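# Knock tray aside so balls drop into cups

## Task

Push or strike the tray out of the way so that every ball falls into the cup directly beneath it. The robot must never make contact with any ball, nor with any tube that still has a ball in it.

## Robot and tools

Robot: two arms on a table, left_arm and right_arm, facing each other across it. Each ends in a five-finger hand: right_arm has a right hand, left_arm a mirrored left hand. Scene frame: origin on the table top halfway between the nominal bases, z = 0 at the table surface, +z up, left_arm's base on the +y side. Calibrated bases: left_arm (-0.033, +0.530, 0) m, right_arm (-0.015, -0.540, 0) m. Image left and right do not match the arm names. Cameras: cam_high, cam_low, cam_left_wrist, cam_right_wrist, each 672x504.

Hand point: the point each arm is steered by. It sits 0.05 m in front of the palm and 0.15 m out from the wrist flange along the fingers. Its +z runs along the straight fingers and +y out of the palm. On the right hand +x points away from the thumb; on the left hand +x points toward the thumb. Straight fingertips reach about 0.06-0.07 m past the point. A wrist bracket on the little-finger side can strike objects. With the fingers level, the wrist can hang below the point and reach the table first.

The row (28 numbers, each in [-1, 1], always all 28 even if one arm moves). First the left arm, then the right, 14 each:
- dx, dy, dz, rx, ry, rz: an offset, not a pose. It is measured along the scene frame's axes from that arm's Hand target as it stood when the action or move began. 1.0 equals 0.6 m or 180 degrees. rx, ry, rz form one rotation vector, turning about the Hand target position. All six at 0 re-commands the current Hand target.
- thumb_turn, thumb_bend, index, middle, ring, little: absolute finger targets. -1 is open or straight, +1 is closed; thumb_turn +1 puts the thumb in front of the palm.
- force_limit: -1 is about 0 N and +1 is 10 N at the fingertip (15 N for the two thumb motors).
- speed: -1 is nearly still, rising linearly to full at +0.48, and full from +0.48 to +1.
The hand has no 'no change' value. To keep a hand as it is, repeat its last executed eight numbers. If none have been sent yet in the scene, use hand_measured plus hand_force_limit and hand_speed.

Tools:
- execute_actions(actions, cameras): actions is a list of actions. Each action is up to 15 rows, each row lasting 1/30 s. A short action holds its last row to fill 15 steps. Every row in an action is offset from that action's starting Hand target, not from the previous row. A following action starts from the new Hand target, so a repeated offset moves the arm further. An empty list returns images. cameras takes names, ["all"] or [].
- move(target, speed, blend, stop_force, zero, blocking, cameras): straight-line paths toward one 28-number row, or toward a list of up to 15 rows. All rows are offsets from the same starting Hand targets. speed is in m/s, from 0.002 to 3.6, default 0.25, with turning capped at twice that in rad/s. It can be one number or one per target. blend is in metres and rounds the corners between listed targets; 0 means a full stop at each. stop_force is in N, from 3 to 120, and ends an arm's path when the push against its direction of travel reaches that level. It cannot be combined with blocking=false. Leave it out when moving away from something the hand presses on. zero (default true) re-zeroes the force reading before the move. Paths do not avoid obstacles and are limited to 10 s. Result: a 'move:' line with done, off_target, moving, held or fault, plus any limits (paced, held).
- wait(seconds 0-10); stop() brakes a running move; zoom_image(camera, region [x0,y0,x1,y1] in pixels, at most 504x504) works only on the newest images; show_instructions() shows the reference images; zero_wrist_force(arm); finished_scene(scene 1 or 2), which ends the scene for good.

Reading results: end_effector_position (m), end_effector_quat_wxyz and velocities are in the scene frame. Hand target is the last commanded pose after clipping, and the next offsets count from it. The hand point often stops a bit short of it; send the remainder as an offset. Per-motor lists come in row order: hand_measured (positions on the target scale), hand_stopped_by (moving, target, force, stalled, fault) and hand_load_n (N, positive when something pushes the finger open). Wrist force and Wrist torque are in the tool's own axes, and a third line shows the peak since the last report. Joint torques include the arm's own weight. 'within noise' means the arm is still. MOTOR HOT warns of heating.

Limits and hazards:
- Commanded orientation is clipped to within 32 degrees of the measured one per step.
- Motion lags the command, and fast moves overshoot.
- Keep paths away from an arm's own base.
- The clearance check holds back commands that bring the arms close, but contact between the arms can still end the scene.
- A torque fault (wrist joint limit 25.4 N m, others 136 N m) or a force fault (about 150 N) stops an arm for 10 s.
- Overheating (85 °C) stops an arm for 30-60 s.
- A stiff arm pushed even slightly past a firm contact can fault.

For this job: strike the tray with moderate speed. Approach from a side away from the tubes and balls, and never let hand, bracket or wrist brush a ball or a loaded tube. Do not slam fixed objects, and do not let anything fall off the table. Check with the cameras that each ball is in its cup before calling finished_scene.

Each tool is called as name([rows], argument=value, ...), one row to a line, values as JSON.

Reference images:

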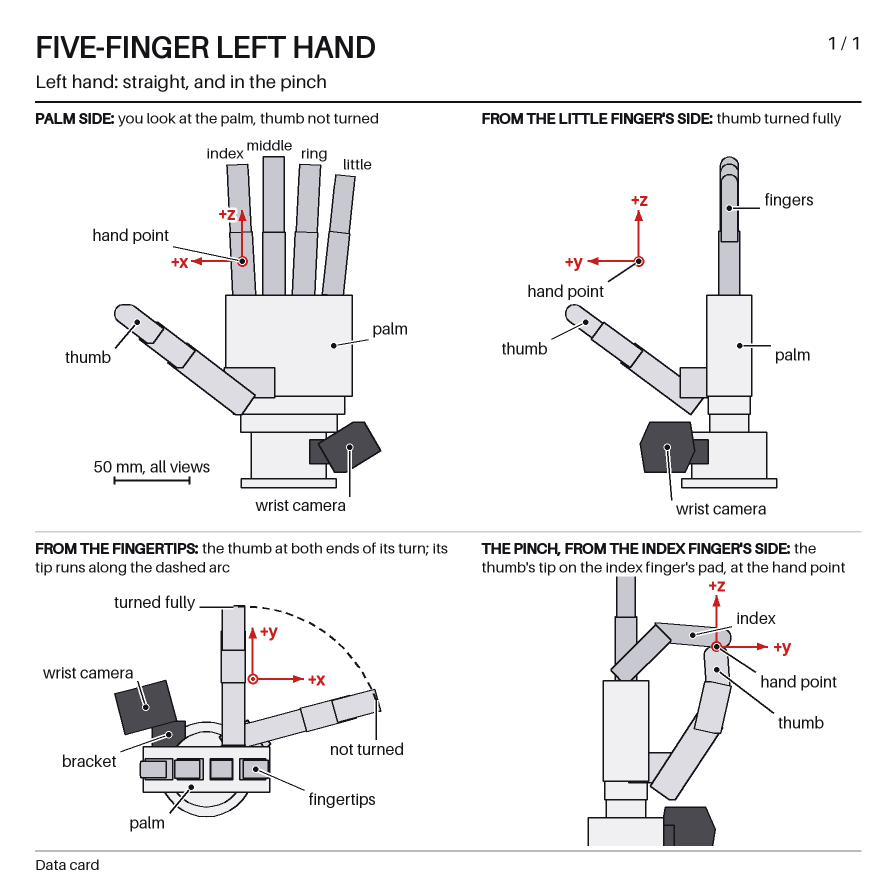

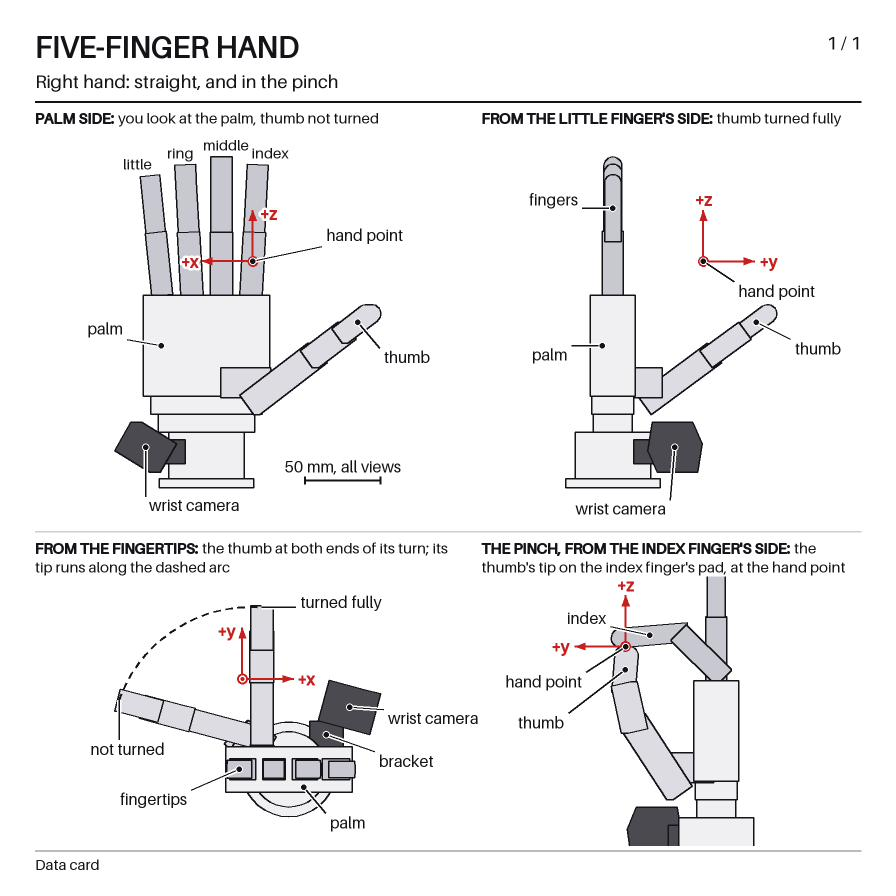

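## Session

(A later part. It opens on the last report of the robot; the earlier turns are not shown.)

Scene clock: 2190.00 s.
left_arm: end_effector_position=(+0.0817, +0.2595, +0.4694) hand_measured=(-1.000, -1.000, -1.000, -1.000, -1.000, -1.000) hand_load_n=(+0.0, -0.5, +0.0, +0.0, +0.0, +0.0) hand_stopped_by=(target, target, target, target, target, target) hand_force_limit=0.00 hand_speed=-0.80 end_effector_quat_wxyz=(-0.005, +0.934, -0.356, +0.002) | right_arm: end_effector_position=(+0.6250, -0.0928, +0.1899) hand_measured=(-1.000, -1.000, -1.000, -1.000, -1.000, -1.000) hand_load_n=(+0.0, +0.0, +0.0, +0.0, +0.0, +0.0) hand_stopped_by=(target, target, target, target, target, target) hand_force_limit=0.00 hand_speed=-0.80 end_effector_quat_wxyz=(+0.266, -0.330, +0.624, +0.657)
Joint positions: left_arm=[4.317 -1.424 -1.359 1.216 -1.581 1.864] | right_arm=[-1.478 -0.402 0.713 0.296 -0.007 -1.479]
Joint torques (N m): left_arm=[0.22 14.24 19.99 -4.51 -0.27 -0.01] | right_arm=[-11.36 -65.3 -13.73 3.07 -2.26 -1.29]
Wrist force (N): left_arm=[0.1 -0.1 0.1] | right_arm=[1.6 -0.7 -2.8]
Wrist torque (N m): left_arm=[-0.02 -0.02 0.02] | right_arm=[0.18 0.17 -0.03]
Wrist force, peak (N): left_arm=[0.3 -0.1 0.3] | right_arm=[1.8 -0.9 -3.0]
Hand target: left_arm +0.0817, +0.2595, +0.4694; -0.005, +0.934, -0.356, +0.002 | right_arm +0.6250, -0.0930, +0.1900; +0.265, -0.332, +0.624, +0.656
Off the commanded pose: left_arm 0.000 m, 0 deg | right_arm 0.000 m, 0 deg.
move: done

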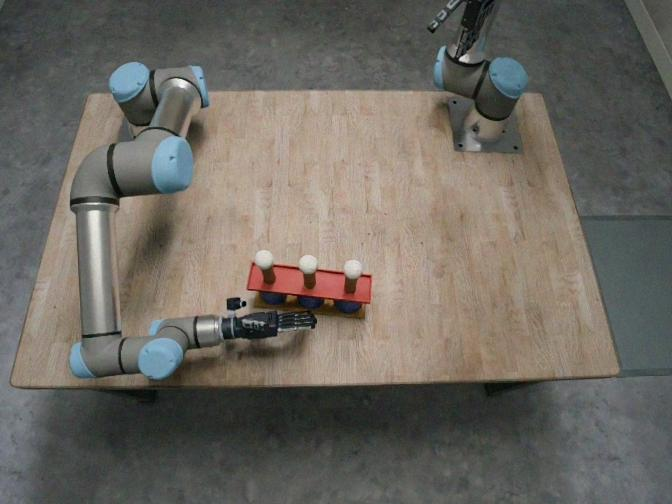

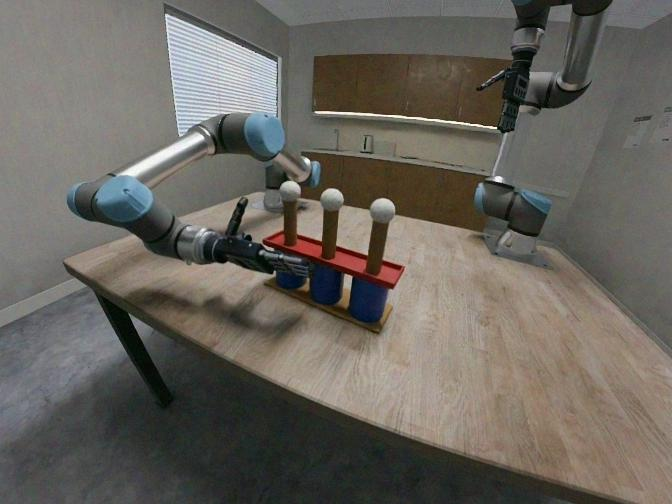

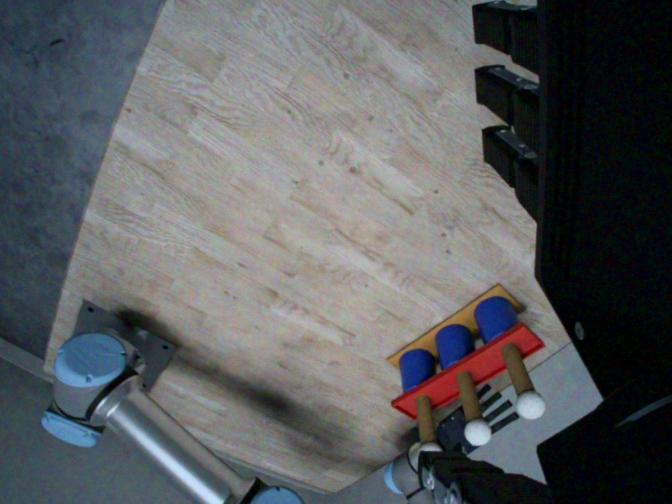

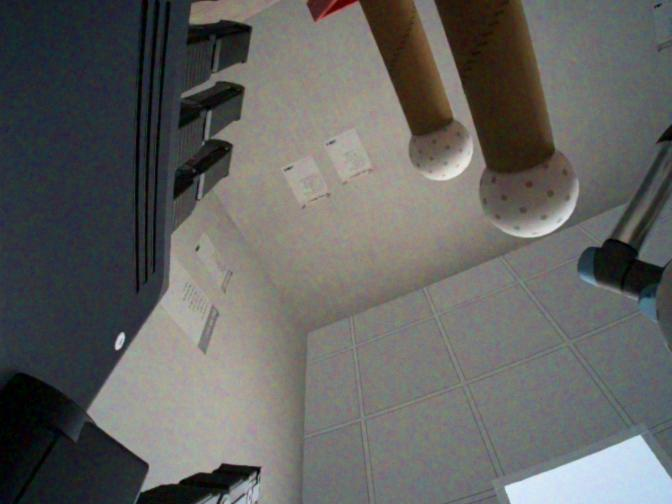

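move(target=[0,0,0,0,0,0,-1,-1,-1,-1,-1,-1,0,-0.8,-0.0283,0.0117,0,0,0,0,-1,-1,-1,-1,-1,-1,0,-0.8], speed=0.05, cameras=["all"])

zoom_image(camera="cam_high", region=[276, 260, 351, 336])

zoom_image(camera="cam_low", region=[260, 230, 360, 330])

zoom_image(camera="cam_left_wrist", region=[390, 340, 530, 450])

zoom_image(camera="cam_right_wrist", region=[160, 0, 664, 250])

Scene clock: 2224.77 s.
left_arm: end_effector_position=(+0.0817, +0.2595, +0.4694) hand_measured=(-1.000, -1.000, -1.000, -1.000, -1.000, -1.000) hand_load_n=(+0.0, +0.0, +0.0, +0.0, +0.0, +0.0) hand_stopped_by=(target, target, target, target, target, target) hand_force_limit=0.00 hand_speed=-0.80 end_effector_quat_wxyz=(-0.005, +0.934, -0.356, +0.002) | right_arm: end_effector_position=(+0.6079, -0.0859, +0.1901) hand_measured=(-1.000, -1.000, -1.000, -1.000, -1.000, -1.000) hand_load_n=(+0.0, +0.0, +0.0, +0.0, +0.0, +0.0) hand_stopped_by=(target, target, target, target, target, target) hand_force_limit=0.00 hand_speed=-0.80 end_effector_quat_wxyz=(+0.264, -0.333, +0.625, +0.655) end_effector_velocity=(+0.000, +0.000, -0.001) end_effector_angular_velocity=(+0.001, +0.000, +0.000)
Joint positions: left_arm=[4.317 -1.424 -1.359 1.216 -1.581 1.864] | right_arm=[-1.466 -0.435 0.782 0.301 0.003 -1.521]
Joint velocities: left_arm=[within noise] | right_arm=[0 0 0.001 -0.005 -0.001 0.004]
Joint torques (N m): left_arm=[0.62 15.4 19.76 -4.48 -0.22 -0.09] | right_arm=[-9.41 -41.91 -19.76 -1.07 -1.94 2.82]
Wrist force (N): left_arm=[-0.1 -0.1 0.3] | right_arm=[1.6 -0.7 -2.5]
Wrist torque (N m): left_arm=[-0.03 0.02 0.00] | right_arm=[0.17 0.17 -0.03]
Wrist force, peak (N): left_arm=[-0.2 0.1 -0.2] | right_arm=[1.4 -1.1 -3.1]
Hand target: left_arm +0.0817, +0.2595, +0.4694; -0.005, +0.934, -0.356, +0.002 | right_arm +0.6080, -0.0859, +0.1900; +0.265, -0.332, +0.624, +0.656
Off the commanded pose: left_arm 0.000 m, 0 deg | right_arm 0.000 m, 0 deg.
move: done

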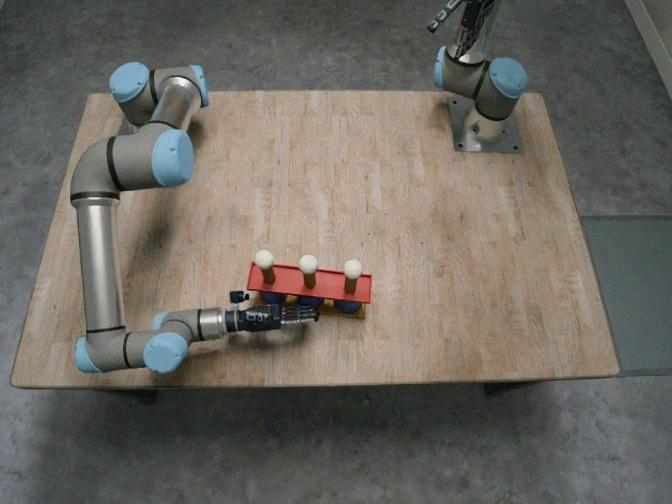

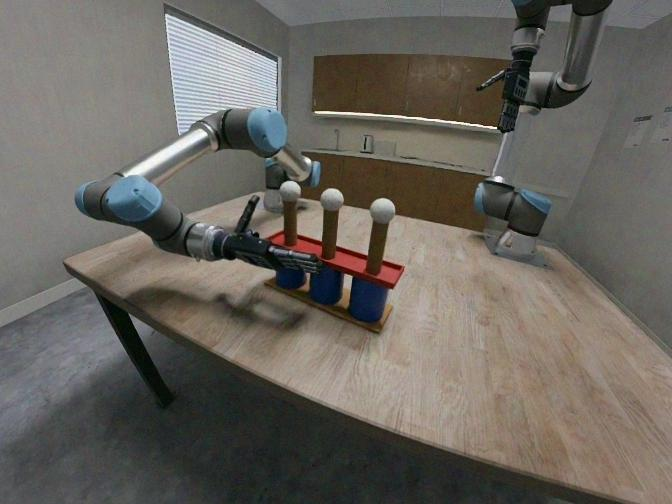

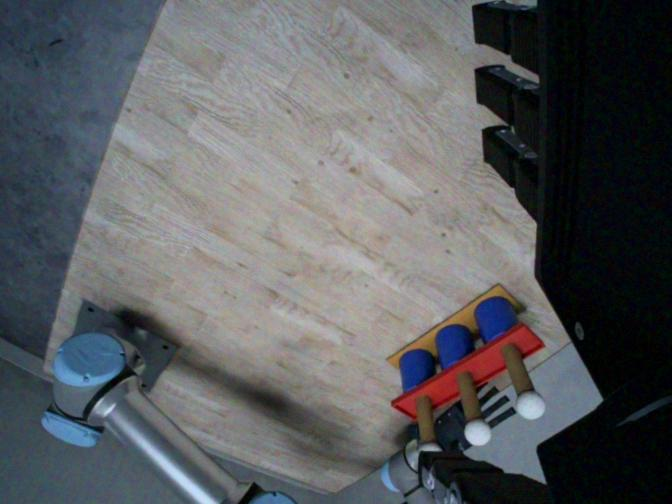

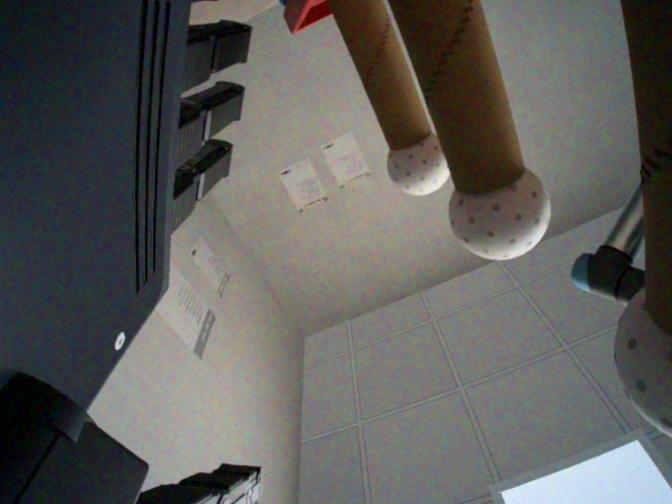

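Scaled by 6.632 from the camera's 672x504 image, which has a finer 960x720 frame.

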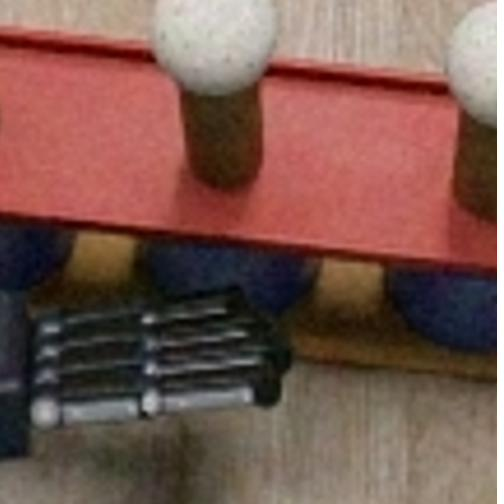

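Scaled by 5.040 from the camera's 672x504 image, which has a finer 960x720 frame.

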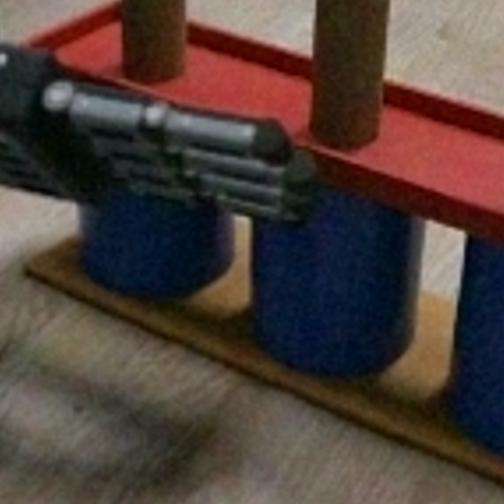

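Scaled by 3.600 from the camera's 672x504 image, which has a finer 960x720 frame.

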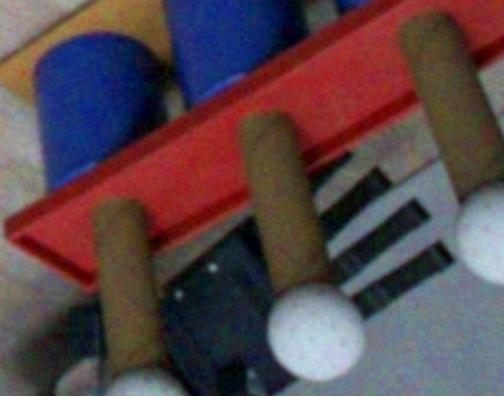

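Scaled by 1.000.

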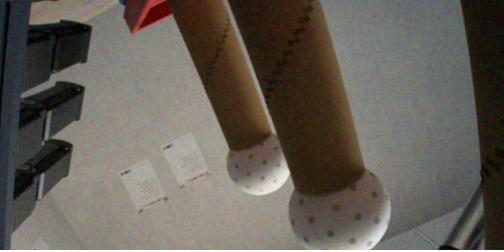

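move(target=[0,0,0,0,0,0,-1,-1,-1,-1,-1,-1,0,-0.8,-0.0133,0.0015,0.02,0,0,0,-1,-1,-1,-1,-1,-1,0,-0.8], speed=0.05, cameras=["all"])

zoom_image(camera="cam_high", region=[276, 260, 351, 336])

zoom_image(camera="cam_low", region=[270, 230, 345, 305])

zoom_image(camera="cam_left_wrist", region=[430, 350, 530, 430])

Scene clock: 2325.20 s.
left_arm: end_effector_position=(+0.0817, +0.2595, +0.4694) hand_measured=(-1.000, -1.000, -1.000, -1.000, -1.000, -1.000) hand_load_n=(+0.0, -0.5, +0.0, +0.0, +0.0, +0.0) hand_stopped_by=(target, target, target, target, target, target) hand_force_limit=0.00 hand_speed=-0.80 end_effector_quat_wxyz=(-0.005, +0.934, -0.356, +0.002) | right_arm: end_effector_position=(+0.6000, -0.0851, +0.2019) hand_measured=(-1.000, -1.000, -1.000, -1.000, -1.000, -1.000) hand_load_n=(+0.0, +0.0, +0.0, +0.0, +0.0, +0.0) hand_stopped_by=(target, target, target, target, target, target) hand_force_limit=0.00 hand_speed=-0.80 end_effector_quat_wxyz=(+0.264, -0.333, +0.625, +0.655)
Joint positions: left_arm=[4.317 -1.424 -1.359 1.216 -1.581 1.864] | right_arm=[-1.464 -0.468 0.82 0.304 0.005 -1.528]
Joint torques (N m): left_arm=[0.76 14.66 20.45 -4.57 -0.21 -0.04] | right_arm=[2.05 -64.86 -11.34 0.25 -0.4 1.76]
Wrist force (N): left_arm=[0.1 0.1 0.0] | right_arm=[1.6 -1.0 -2.7]
Wrist torque (N m): left_arm=[0.02 -0.01 0.00] | right_arm=[0.14 0.16 -0.04]
Wrist force, peak (N): left_arm=[0.1 -0.3 0.2] | right_arm=[1.9 -1.5 -2.7]
Hand target: left_arm +0.0817, +0.2595, +0.4694; -0.005, +0.934, -0.356, +0.002 | right_arm +0.6000, -0.0850, +0.2020; +0.265, -0.332, +0.624, +0.656
Off the commanded pose: left_arm 0.000 m, 0 deg | right_arm 0.000 m, 0 deg.
move: done

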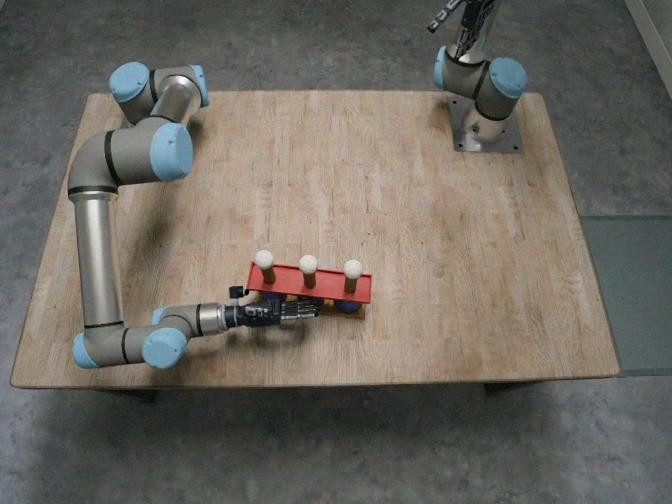

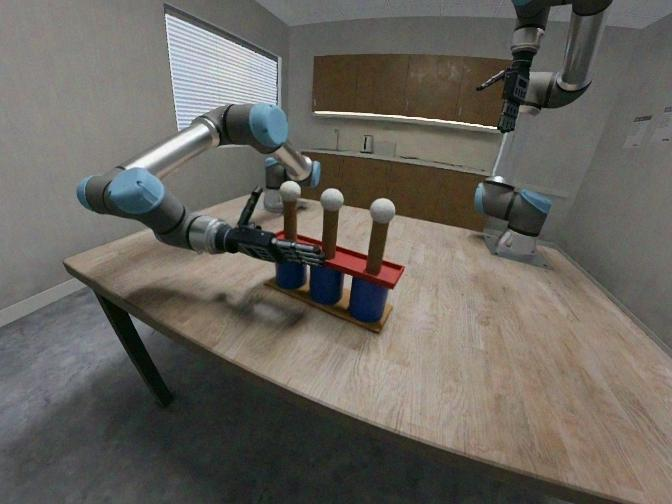

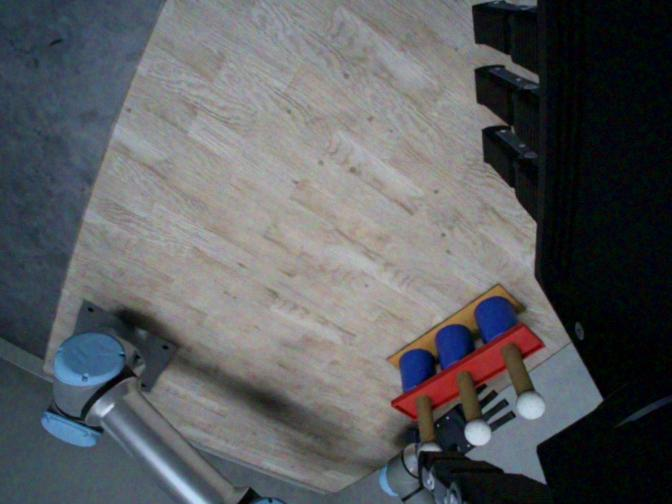

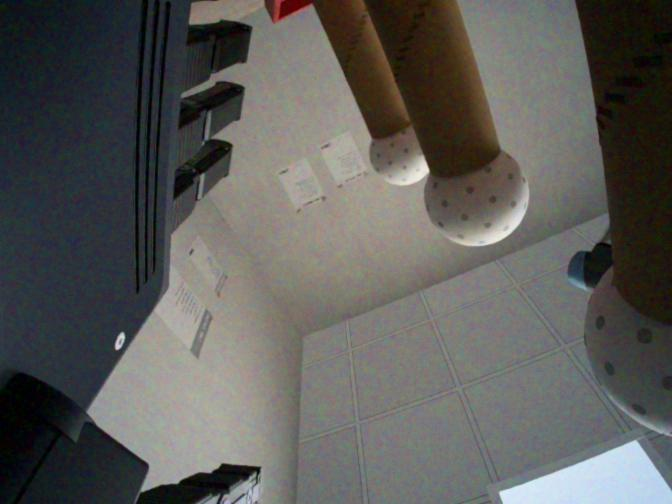

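Scaled by 6.632 from the camera's 672x504 image, which has a finer 960x720 frame.

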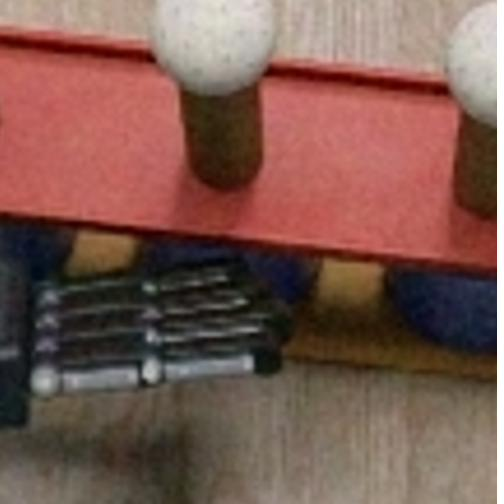

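Scaled by 6.720 from the camera's 672x504 image, which has a finer 960x720 frame.

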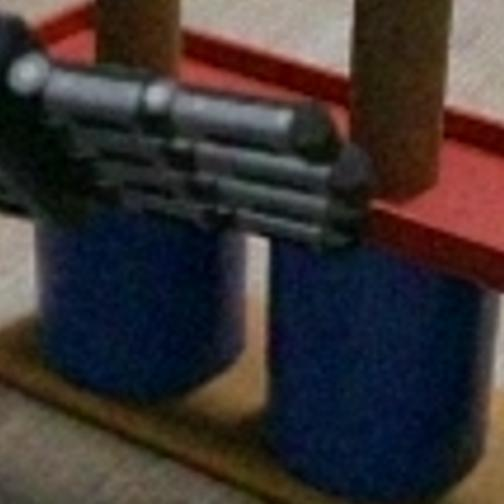

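Scaled by 5.040 from the camera's 672x504 image, which has a finer 960x720 frame.

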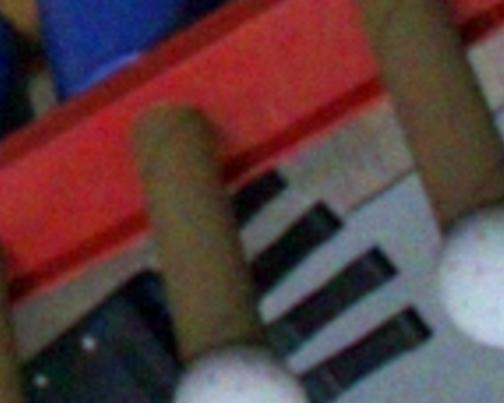

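zoom_image(camera="cam_low", region=[300, 240, 345, 285])

zoom_image(camera="cam_left_wrist", region=[460, 360, 510, 410])

Scaled by 11.200 from the camera's 672x504 image, which has a finer 960x720 frame.

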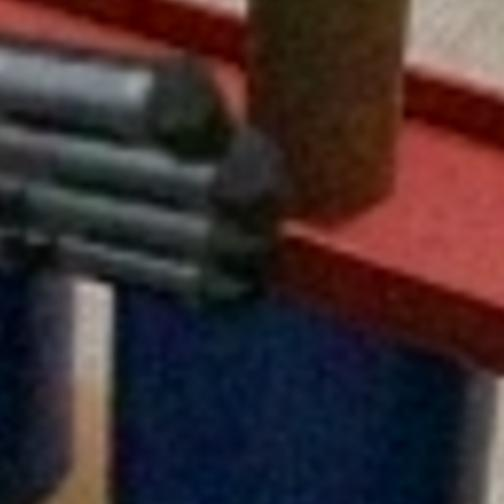

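Scaled by 10.080 from the camera's 672x504 image, which has a finer 960x720 frame.

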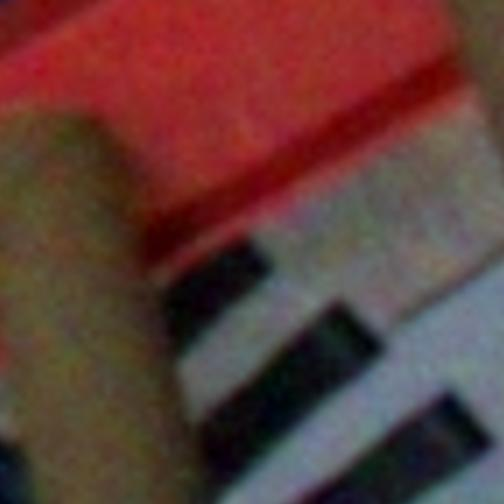

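move(target=[0,0,0,0,0,0,-1,-1,-1,-1,-1,-1,0,-0.8,-0.0033,0,0.0083,0,0,0,-1,-1,-1,-1,-1,-1,0,-0.8], speed=0.05, cameras=["cam_high","cam_low","cam_left_wrist"])

zoom_image(camera="cam_high", region=[286, 276, 336, 326])

zoom_image(camera="cam_low", region=[300, 235, 345, 280])

zoom_image(camera="cam_left_wrist", region=[460, 360, 510, 410])

Scene clock: 2433.47 s.
left_arm: end_effector_position=(+0.0817, +0.2595, +0.4694) hand_measured=(-1.000, -1.000, -1.000, -1.000, -1.000, -1.000) hand_load_n=(+0.0, +0.0, +0.0, +0.0, +0.0, +0.0) hand_stopped_by=(target, target, target, target, target, target) hand_force_limit=0.00 hand_speed=-0.80 end_effector_quat_wxyz=(-0.005, +0.934, -0.356, +0.002) | right_arm: end_effector_position=(+0.5980, -0.0851, +0.2069) hand_measured=(-1.000, -1.000, -1.000, -1.000, -1.000, -1.000) hand_load_n=(+0.0, +0.0, +0.0, +0.0, +0.0, +0.0) hand_stopped_by=(target, target, target, target, target, target) hand_force_limit=0.00 hand_speed=-0.80 end_effector_quat_wxyz=(+0.264, -0.333, +0.625, +0.655)
Joint positions: left_arm=[4.317 -1.424 -1.359 1.216 -1.581 1.864] | right_arm=[-1.464 -0.482 0.832 0.299 0.005 -1.522]
Joint torques (N m): left_arm=[0.98 15.09 20.6 -4.54 -0.18 -0.08] | right_arm=[10.06 -62.67 -12.65 0.82 0.28 1.33]
Wrist force (N): left_arm=[0.0 -0.2 -0.1] | right_arm=[1.5 -0.9 -2.7]
Wrist torque (N m): left_arm=[-0.02 0.00 0.01] | right_arm=[0.15 0.18 -0.05]
Wrist force, peak (N): left_arm=[-0.3 -0.1 0.2] | right_arm=[2.0 -0.8 -3.0]
Hand target: left_arm +0.0817, +0.2595, +0.4694; -0.005, +0.934, -0.356, +0.002 | right_arm +0.5980, -0.0850, +0.2070; +0.265, -0.332, +0.624, +0.656
Off the commanded pose: left_arm 0.000 m, 0 deg | right_arm 0.000 m, 0 deg.
move: done
Images, in order (width x height): cam_high 672x504, cam_low 672x504, cam_left_wrist 672x504.

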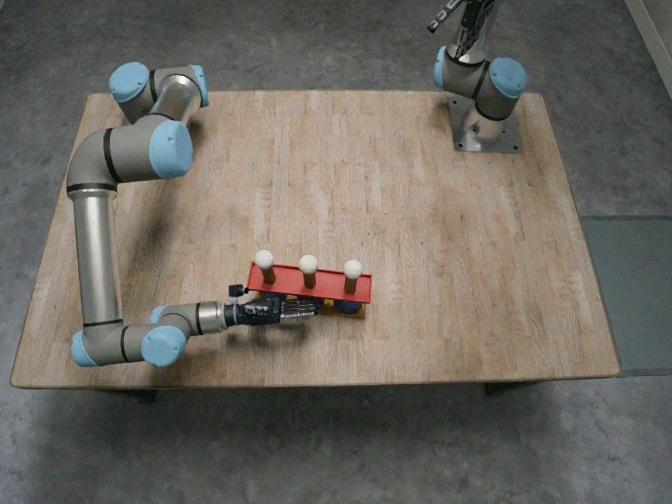

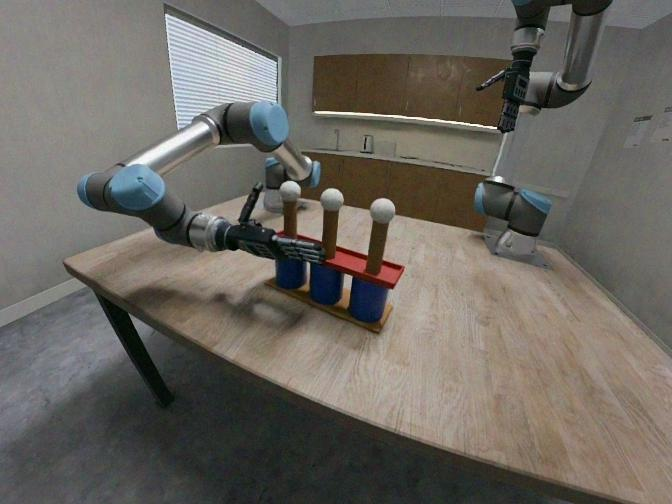

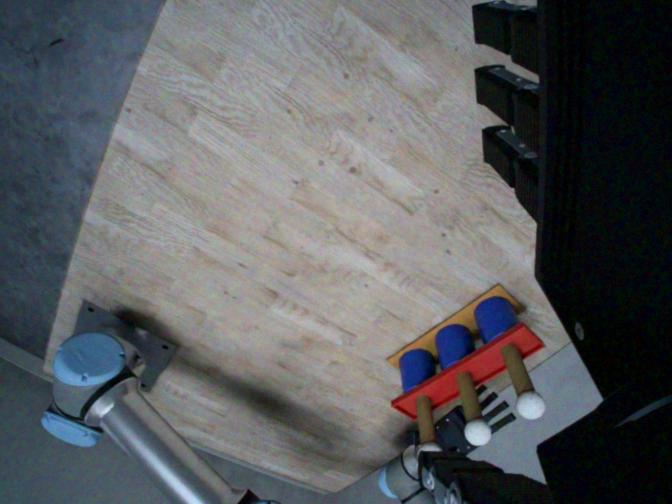

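Scaled by 10.080 from the camera's 672x504 image, which has a finer 960x720 frame.

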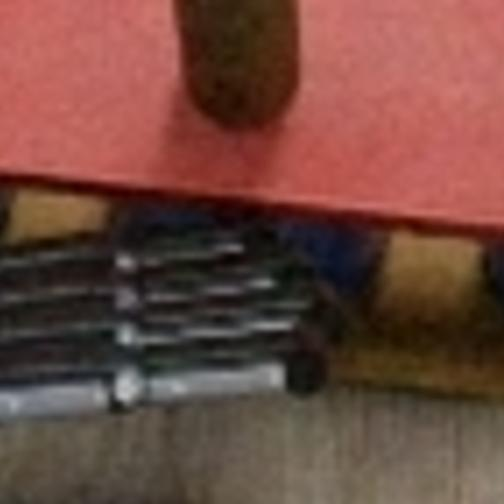

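Scaled by 11.200 from the camera's 672x504 image, which has a finer 960x720 frame.

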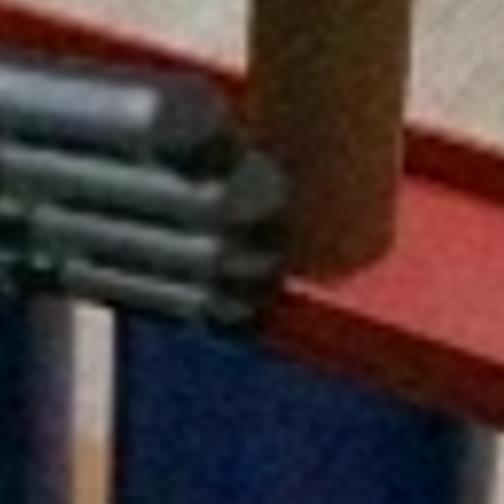

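Scaled by 10.080 from the camera's 672x504 image, which has a finer 960x720 frame.

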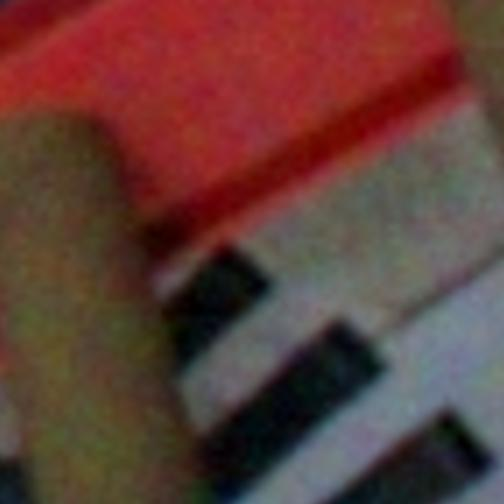

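zoom_image(camera="cam_high", region=[206, 246, 306, 336])

zoom_image(camera="cam_left_wrist", region=[370, 360, 470, 480])

Scaled by 5.040 from the camera's 672x504 image, which has a finer 960x720 frame.

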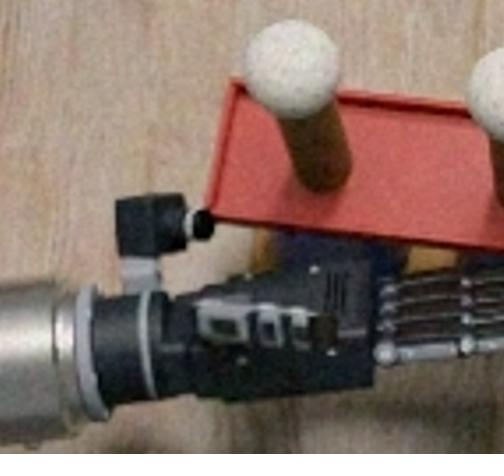

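Scaled by 4.200 from the camera's 672x504 image, which has a finer 960x720 frame.

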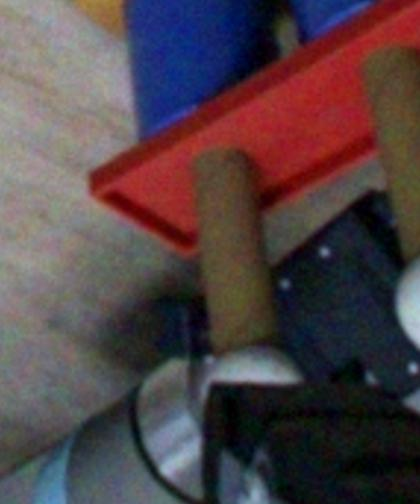

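move([
  [0,0,0,0,0,0,-1,-1,-1,-1,-1,-1,0,-0.8,0.17,-0.025,0,0,0,0,-1,-1,-1,-1,-1,-1,0,-0.8],
  [0,0,0,0,0,0,-1,-1,-1,-1,-1,-1,0,-0.8,0.4355,-0.751,-0.02,0,0,-0.2628,-1,-1,-1,-1,-1,-1,0,-0.8],
], speed=[0.1,0.25], blend=[0.03,0])

move(target=[0,0,0,0,0,0,-1,-1,-1,-1,-1,-1,0,-0.8,0,0,0,-0.0422,-0.048,0,-1,-1,-1,-1,-1,-1,0,-0.8], speed=0.2, cameras=["cam_high"])

Scene clock: 2644.13 s.
left_arm: end_effector_position=(+0.0817, +0.2595, +0.4694) hand_measured=(-1.000, -1.000, -1.000, -1.000, -1.000, -1.000) hand_load_n=(+0.0, +0.0, +0.0, +0.0, +0.0, +0.0) hand_stopped_by=(target, target, target, target, target, target) hand_force_limit=0.00 hand_speed=-0.80 end_effector_quat_wxyz=(-0.005, +0.934, -0.356, +0.002) | right_arm: end_effector_position=(+0.8593, -0.5356, +0.1948) hand_measured=(-1.000, -1.000, -1.000, -1.000, -1.000, -1.000) hand_load_n=(+0.0, +0.0, +0.0, +0.0, +0.0, +0.0) hand_stopped_by=(target, target, target, target, target, target) hand_force_limit=0.00 hand_speed=-0.80 end_effector_quat_wxyz=(+0.505, -0.054, +0.705, +0.494)
Joint positions: left_arm=[4.317 -1.424 -1.359 1.216 -1.581 1.864] | right_arm=[-2.021 -0.491 0.831 -0.338 0.274 -0.874]
Joint torques (N m): left_arm=[0.82 15.42 20.68 -4.56 -0.19 0.06] | right_arm=[0.28 -66.89 -12.68 -2.69 0.38 -1.52]
Wrist force (N): left_arm=[-0.1 0.0 -0.1] | right_arm=[1.6 -0.7 -3.0]
Wrist torque (N m): left_arm=[0.02 0.01 -0.01] | right_arm=[0.22 0.15 0.07]
Wrist force, peak (N): left_arm=[-0.3 -0.2 0.1] | right_arm=[0.8 -2.2 -4.1]
Hand target: left_arm +0.0817, +0.2595, +0.4694; -0.005, +0.934, -0.356, +0.002 | right_arm +0.8593, -0.5356, +0.1950; +0.505, -0.054, +0.705, +0.494
Off the commanded pose: left_arm 0.000 m, 0 deg | right_arm 0.000 m, 0 deg.
move: done

Scene clock: 2645.10 s.
left_arm: end_effector_position=(+0.0817, +0.2595, +0.4694) hand_measured=(-1.000, -1.000, -1.000, -1.000, -1.000, -1.000) hand_load_n=(+0.0, -0.5, +0.0, +0.0, +0.0, +0.0) hand_stopped_by=(target, target, target, target, target, target) hand_force_limit=0.00 hand_speed=-0.80 end_effector_quat_wxyz=(-0.005, +0.934, -0.356, +0.002) | right_arm: end_effector_position=(+0.8593, -0.5357, +0.1949) hand_measured=(-1.000, -1.000, -1.000, -1.000, -1.000, -1.000) hand_load_n=(+0.0, +0.0, +0.0, +0.0, +0.0, +0.0) hand_stopped_by=(target, target, target, target, target, target) hand_force_limit=0.00 hand_speed=-0.80 end_effector_quat_wxyz=(+0.552, -0.124, +0.696, +0.441) end_effector_velocity=(+0.000, +0.000, +0.000) end_effector_angular_velocity=(-0.002, -0.004, +0.000)
Joint positions: left_arm=[4.317 -1.424 -1.359 1.216 -1.581 1.864] | right_arm=[-2.026 -0.464 0.758 -0.292 0.27 -1.075]
Joint velocities: left_arm=[within noise] | right_arm=[0 -0.001 0.001 -0.005 0 0]
Joint torques (N m): left_arm=[-0.62 15.96 21.1 -4.47 -0.33 0.06] | right_arm=[-8.99 -50.37 -11.66 -2.89 -1.05 2.83]
Wrist force (N): left_arm=[-0.1 -0.1 0.2] | right_arm=[1.9 -0.5 -3.2]
Wrist torque (N m): left_arm=[-0.02 0.02 0.00] | right_arm=[0.23 0.13 0.04]
Wrist force, peak (N): left_arm=[-0.2 0.1 0.0] | right_arm=[2.3 -0.4 -3.0]
Hand target: left_arm +0.0817, +0.2595, +0.4694; -0.005, +0.934, -0.356, +0.002 | right_arm +0.8593, -0.5356, +0.1950; +0.552, -0.124, +0.696, +0.441
Off the commanded pose: left_arm 0.000 m, 0 deg | right_arm 0.000 m, 0 deg.
move: done
Images, in order (width x height): cam_high 672x504.

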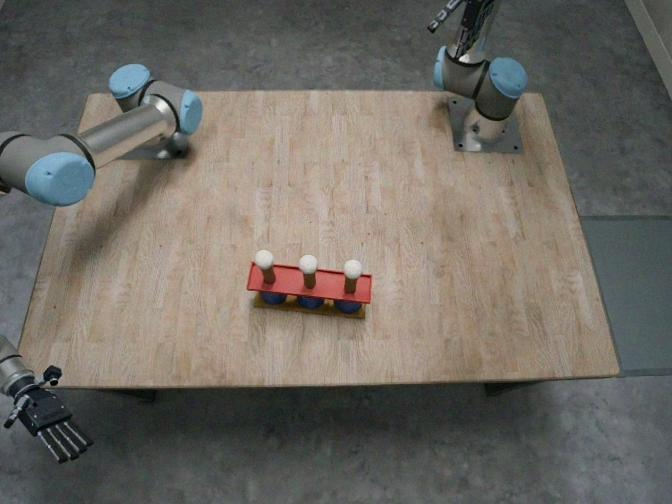

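execute_actions([
  [[0,0,0,0,0,0,-1,-1,-1,-1,-1,-1,0,-0.8,0,0,0,0,0,0,-1,-1,-1,-1,-1,-1,0,-0.8],[0,0,0,0,0,0,-1,-1,-1,-1,-1,-1,0,-0.8,0,0,0,0,0,0,-1,-1,-1,-1,-1,-1,0,-0.8],[0,0,0,0,0,0,-1,-1,-1,-1,-1,-1,0,-0.8,0,0,0,0,0,0,-1,-1,-1,-1,-1,-1,0,-0.8],[0,0,0,0,0,0,-1,-1,-1,-1,-1,-1,0,-0.8,0,0,0,0,0,0,-1,-1,-1,-1,-1,-1,0,-0.8],[0,0,0,0,0,0,-1,-1,-1,-1,-1,-1,0,-0.8,0,0,0,0,0,0,-1,-1,-1,-1,-1,-1,0,-0.8],[0,0,0,0,0,0,-1,-1,-1,-1,-1,-1,0,-0.8,0,0,0,0,0,0,-1,-1,-1,-1,-1,-1,0,-0.8],[0,0,0,0,0,0,-1,-1,-1,-1,-1,-1,0,-0.8,0,0,0,0,0,0,-1,-1,-1,-1,-1,-1,0,-0.8],[0,0,0,0,0,0,-1,-1,-1,-1,-1,-1,0,-0.8,-0.33496,0.24783,0,0,0,0.0212,-1,-1,-1,-1,-1,-1,0,-0.8],[0,0,0,0,0,0,-1,-1,-1,-1,-1,-1,0,-0.8,-0.33496,0.24783,0,0,0,0.0425,-1,-1,-1,-1,-1,-1,0,-0.8],[0,0,0,0,0,0,-1,-1,-1,-1,-1,-1,0,-0.8,-0.33496,0.24783,0,0.0334,0.0467,0.0635,-1,-1,-1,-1,-1,-1,0,-0.8],[0,0,0,0,0,0,-1,-1,-1,-1,-1,-1,0,-0.8,-0.33496,0.24783,0,0.0637,0.0957,0.0839,-1,-1,-1,-1,-1,-1,0,-0.8],[0,0,0,0,0,0,-1,-1,-1,-1,-1,-1,0,-0.8,-0.33496,0.24783,0,0.0908,0.1468,0.1035,-1,-1,-1,-1,-1,-1,0,-0.8],[0,0,0,0,0,0,-1,-1,-1,-1,-1,-1,0,-0.8,-0.33496,0.24783,0,0.1148,0.2001,0.1218,-1,-1,-1,-1,-1,-1,0,-0.8],[0,0,0,0,0,0,-1,-1,-1,-1,-1,-1,0,-0.8,-0.33496,0.24783,0,0.1353,0.2553,0.1383,-1,-1,-1,-1,-1,-1,0,-0.8],[0,0,0,0,0,0,-1,-1,-1,-1,-1,-1,0,-0.8,0,0,0,0,0,0,-1,-1,-1,-1,-1,-1,0,-0.8]],
])

Scene clock: 2673.23 s.
left_arm: end_effector_position=(+0.0817, +0.2595, +0.4694) hand_measured=(-1.000, -1.000, -1.000, -1.000, -1.000, -1.000) hand_load_n=(+0.0, +0.0, +0.0, +0.0, +0.0, +0.0) hand_stopped_by=(target, target, target, target, target, target) hand_force_limit=0.00 hand_speed=-0.80 end_effector_quat_wxyz=(-0.005, +0.934, -0.356, +0.002) | right_arm: end_effector_position=(+0.8086, -0.5052, +0.2063) hand_measured=(-1.000, -1.000, -1.000, -1.000, -1.000, -1.000) hand_load_n=(+0.0, +0.0, +0.0, +0.0, +0.0, +0.0) hand_stopped_by=(target, target, target, target, target, target) hand_force_limit=0.00 hand_speed=-0.80 end_effector_quat_wxyz=(+0.511, -0.127, +0.703, +0.478)
Joint positions: left_arm=[4.317 -1.424 -1.359 1.216 -1.581 1.864] | right_arm=[-2.021 -0.572 0.938 -0.26 0.195 -1.102]
Joint torques (N m): left_arm=[0.58 15.3 20.96 -4.5 -0.14 -0.08] | right_arm=[-10.82 -65.02 -21.96 0.39 -0.97 0.41]
Wrist force (N): left_arm=[-0.1 0.1 0.1] | right_arm=[1.8 -0.6 -2.9]
Wrist torque (N m): left_arm=[0.01 0.01 -0.01] | right_arm=[0.20 0.14 0.11]
Wrist force, peak (N): left_arm=[-0.4 -0.1 0.1] | right_arm=[18.6 0.4 8.7]
Hand target: left_arm +0.0817, +0.2595, +0.4694; -0.005, +0.934, -0.356, +0.002 | right_arm +0.8033, -0.4884, +0.2007; +0.479, -0.096, +0.708, +0.510
Off the commanded pose: left_arm 0.000 m, 0 deg | right_arm 0.060 m, 6 deg; position and orientation clipped.

move(target=[0,0,0,0,0,0,-1,-1,-1,-1,-1,-1,0,-0.8,0.0743,-0.0723,-0.0078,-0.0641,-0.0948,-0.0198,-1,-1,-1,-1,-1,-1,0,-0.8], speed=0.15)

Scene clock: 2724.50 s.
left_arm: end_effector_position=(+0.0817, +0.2595, +0.4694) hand_measured=(-1.000, -1.000, -1.000, -1.000, -1.000, -1.000) hand_load_n=(+0.0, +0.0, +0.0, +0.0, +0.0, +0.0) hand_stopped_by=(target, target, target, target, target, target) hand_force_limit=0.00 hand_speed=-0.80 end_effector_quat_wxyz=(-0.005, +0.934, -0.356, +0.002) | right_arm: end_effector_position=(+0.8479, -0.5319, +0.1959) hand_measured=(-1.000, -1.000, -1.000, -1.000, -1.000, -1.000) hand_load_n=(+0.0, +0.0, +0.0, +0.0, +0.0, +0.0) hand_stopped_by=(target, target, target, target, target, target) hand_force_limit=0.00 hand_speed=-0.80 end_effector_quat_wxyz=(+0.582, -0.196, +0.679, +0.402)
Joint positions: left_arm=[4.317 -1.424 -1.359 1.216 -1.581 1.864] | right_arm=[-2.031 -0.456 0.721 -0.268 0.228 -1.245]
Joint torques (N m): left_arm=[0.23 15.78 21.05 -4.65 -0.06 0.07] | right_arm=[-2.31 -67.57 -11.32 -1.89 -1.27 -1.19]
Wrist force (N): left_arm=[0.0 0.0 0.0] | right_arm=[2.2 -0.1 -2.9]
Wrist torque (N m): left_arm=[0.00 0.01 0.00] | right_arm=[0.23 0.09 0.19]
Wrist force, peak (N): left_arm=[-0.1 -0.4 0.1] | right_arm=[2.2 -0.6 -3.1]
Hand target: left_arm +0.0817, +0.2595, +0.4694; -0.005, +0.934, -0.356, +0.002 | right_arm +0.8479, -0.5318, +0.1960; +0.582, -0.196, +0.679, +0.402
Off the commanded pose: left_arm 0.000 m, 0 deg | right_arm 0.000 m, 0 deg.
move: done

execute_actions([
  [[0,0,0,0,0,0,-1,-1,-1,-1,-1,-1,0,-0.8,0,0,0,0,0,0,-1,-1,-1,-1,-1,-1,0,-0.8],[0,0,0,0,0,0,-1,-1,-1,-1,-1,-1,0,-0.8,0,0,0,0,0,0,-1,-1,-1,-1,-1,-1,0,-0.8],[0,0,0,0,0,0,-1,-1,-1,-1,-1,-1,0,-0.8,0,0,0,0,0,0,-1,-1,-1,-1,-1,-1,0,-0.8],[0,0,0,0,0,0,-1,-1,-1,-1,-1,-1,0,-0.8,0,0,0,0,0,0,-1,-1,-1,-1,-1,-1,0,-0.8],[0,0,0,0,0,0,-1,-1,-1,-1,-1,-1,0,-0.8,0,0,0,0,0,0,-1,-1,-1,-1,-1,-1,0,-0.8],[0,0,0,0,0,0,-1,-1,-1,-1,-1,-1,0,-0.8,0,0,0,0,0,0,-1,-1,-1,-1,-1,-1,0,-0.8],[0,0,0,0,0,0,-1,-1,-1,-1,-1,-1,0,-0.8,0,0,0,0,0,0,-1,-1,-1,-1,-1,-1,0,-0.8],[0,0,0,0,0,0,-1,-1,-1,-1,-1,-1,0,-0.8,0,0,0,0,0,0,-1,-1,-1,-1,-1,-1,0,-0.8],[0,0,0,0,0,0,-1,-1,-1,-1,-1,-1,0,-0.8,-0.33496,0.24783,0,0,0,0.0212,-1,-1,-1,-1,-1,-1,0,-0.8],[0,0,0,0,0,0,-1,-1,-1,-1,-1,-1,0,-0.8,-0.33496,0.24783,0,0,0,0.0425,-1,-1,-1,-1,-1,-1,0,-0.8],[0,0,0,0,0,0,-1,-1,-1,-1,-1,-1,0,-0.8,-0.33496,0.24783,0,0.0318,0.0478,0.0635,-1,-1,-1,-1,-1,-1,0,-0.8],[0,0,0,0,0,0,-1,-1,-1,-1,-1,-1,0,-0.8,-0.33496,0.24783,0,0.0603,0.0978,0.0839,-1,-1,-1,-1,-1,-1,0,-0.8],[0,0,0,0,0,0,-1,-1,-1,-1,-1,-1,0,-0.8,-0.33496,0.24783,0,0.0857,0.1498,0.1035,-1,-1,-1,-1,-1,-1,0,-0.8],[0,0,0,0,0,0,-1,-1,-1,-1,-1,-1,0,-0.8,-0.33496,0.24783,0,0.1078,0.2040,0.1218,-1,-1,-1,-1,-1,-1,0,-0.8],[0,0,0,0,0,0,-1,-1,-1,-1,-1,-1,0,-0.8,0,0,0,0,0,0,-1,-1,-1,-1,-1,-1,0,-0.8]],
])

Scene clock: 2760.43 s.
left_arm: end_effector_position=(+0.0817, +0.2595, +0.4694) hand_measured=(-1.000, -1.000, -1.000, -1.000, -1.000, -1.000) hand_load_n=(+0.0, +0.0, +0.0, +0.0, +0.0, +0.0) hand_stopped_by=(target, target, target, target, target, target) hand_force_limit=0.00 hand_speed=-0.80 end_effector_quat_wxyz=(-0.005, +0.934, -0.356, +0.002) | right_arm: end_effector_position=(+0.8117, -0.5145, +0.2044) hand_measured=(-1.000, -1.000, -1.000, -1.000, -1.000, -1.000) hand_load_n=(+0.0, +0.0, +0.0, -0.5, +0.0, +0.0) hand_stopped_by=(target, target, target, target, target, target) hand_force_limit=0.00 hand_speed=-0.80 end_effector_quat_wxyz=(+0.567, -0.204, +0.682, +0.414)
Joint positions: left_arm=[4.317 -1.424 -1.359 1.216 -1.581 1.864] | right_arm=[-2.033 -0.544 0.867 -0.251 0.191 -1.302]
Joint torques (N m): left_arm=[-0.15 16.82 21.46 -4.52 -0.13 0.07] | right_arm=[-11.54 -55.44 -23.36 -0.39 -0.89 0.1]
Wrist force (N): left_arm=[-0.1 0.1 0.0] | right_arm=[2.0 -0.2 -2.8]
Wrist torque (N m): left_arm=[0.01 0.02 -0.01] | right_arm=[0.21 0.13 0.17]
Wrist force, peak (N): left_arm=[-0.1 -0.2 0.3] | right_arm=[19.1 7.0 9.9]
Hand target: left_arm +0.0817, +0.2595, +0.4694; -0.005, +0.934, -0.356, +0.002 | right_arm +0.8079, -0.4983, +0.2004; +0.574, -0.194, +0.681, +0.411 (not the last commanded pose)
Off the commanded pose: left_arm 0.000 m, 0 deg | right_arm 0.041 m, 2 deg; position clipped.

move(target=[-0.1695,-0.3408,-0.6407,0,0,0.7317,-1,-1,-1,-1,-1,-1,0,-0.8,-0.1328,0.6615,-0.0082,-0.0019,-0.0065,0.1626,-1,-1,-1,-1,-1,-1,0,-0.8], speed=0.3, cameras=["cam_high","cam_low"])

Scene clock: 2824.03 s.
left_arm: end_effector_position=(-0.0200, +0.0550, +0.0850) hand_measured=(-1.000, -1.000, -1.000, -1.000, -1.000, -1.000) hand_load_n=(+0.0, +0.0, +0.0, +0.0, +0.0, +0.0) hand_stopped_by=(target, target, target, target, target, target) hand_force_limit=0.00 hand_speed=-0.80 end_effector_quat_wxyz=(-0.004, +0.707, +0.707, -0.004) | right_arm: end_effector_position=(+0.7282, -0.1013, +0.1954) hand_measured=(-1.000, -1.000, -1.000, -1.000, -1.000, -1.000) hand_load_n=(+0.0, +0.0, +0.0, +0.0, +0.0, +0.0) hand_stopped_by=(target, target, target, target, target, target) hand_force_limit=0.00 hand_speed=-0.80 end_effector_quat_wxyz=(+0.458, -0.365, +0.605, +0.539)
Joint positions: left_arm=[3.36 -2.172 -1.439 2.038 -1.56 -1.392] | right_arm=[-1.508 -0.456 0.722 -0.268 0.228 -1.244]
Joint torques (N m): left_arm=[8.04 40.02 11.09 -4.44 -2.5 -2.06] | right_arm=[-10.42 -68.43 -11.86 -0.9 -1.23 -1.53]
Wrist force (N): left_arm=[-0.1 -0.2 -0.1] | right_arm=[2.2 -0.2 -2.9]
Wrist torque (N m): left_arm=[-0.01 0.02 -0.04] | right_arm=[0.21 0.09 0.18]
Wrist force, peak (N): left_arm=[0.2 -0.7 -0.8] | right_arm=[1.9 -0.9 -3.4]
Hand target: left_arm -0.0200, +0.0551, +0.0849; -0.004, +0.707, +0.707, -0.004 | right_arm +0.7282, -0.1014, +0.1955; +0.458, -0.365, +0.605, +0.539
Off the commanded pose: left_arm 0.000 m, 0 deg | right_arm 0.000 m, 0 deg.
move: done
Images, in order (width x height): cam_high 672x504, cam_low 672x504.

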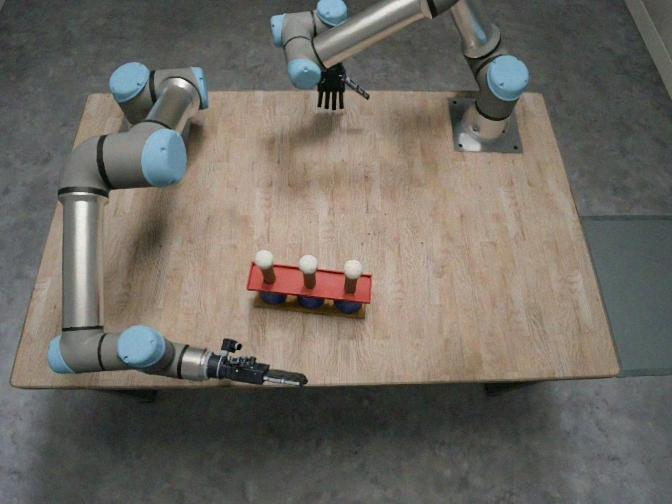

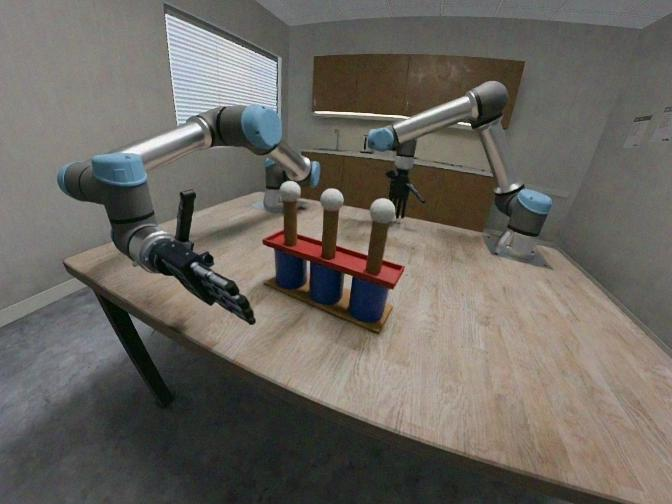

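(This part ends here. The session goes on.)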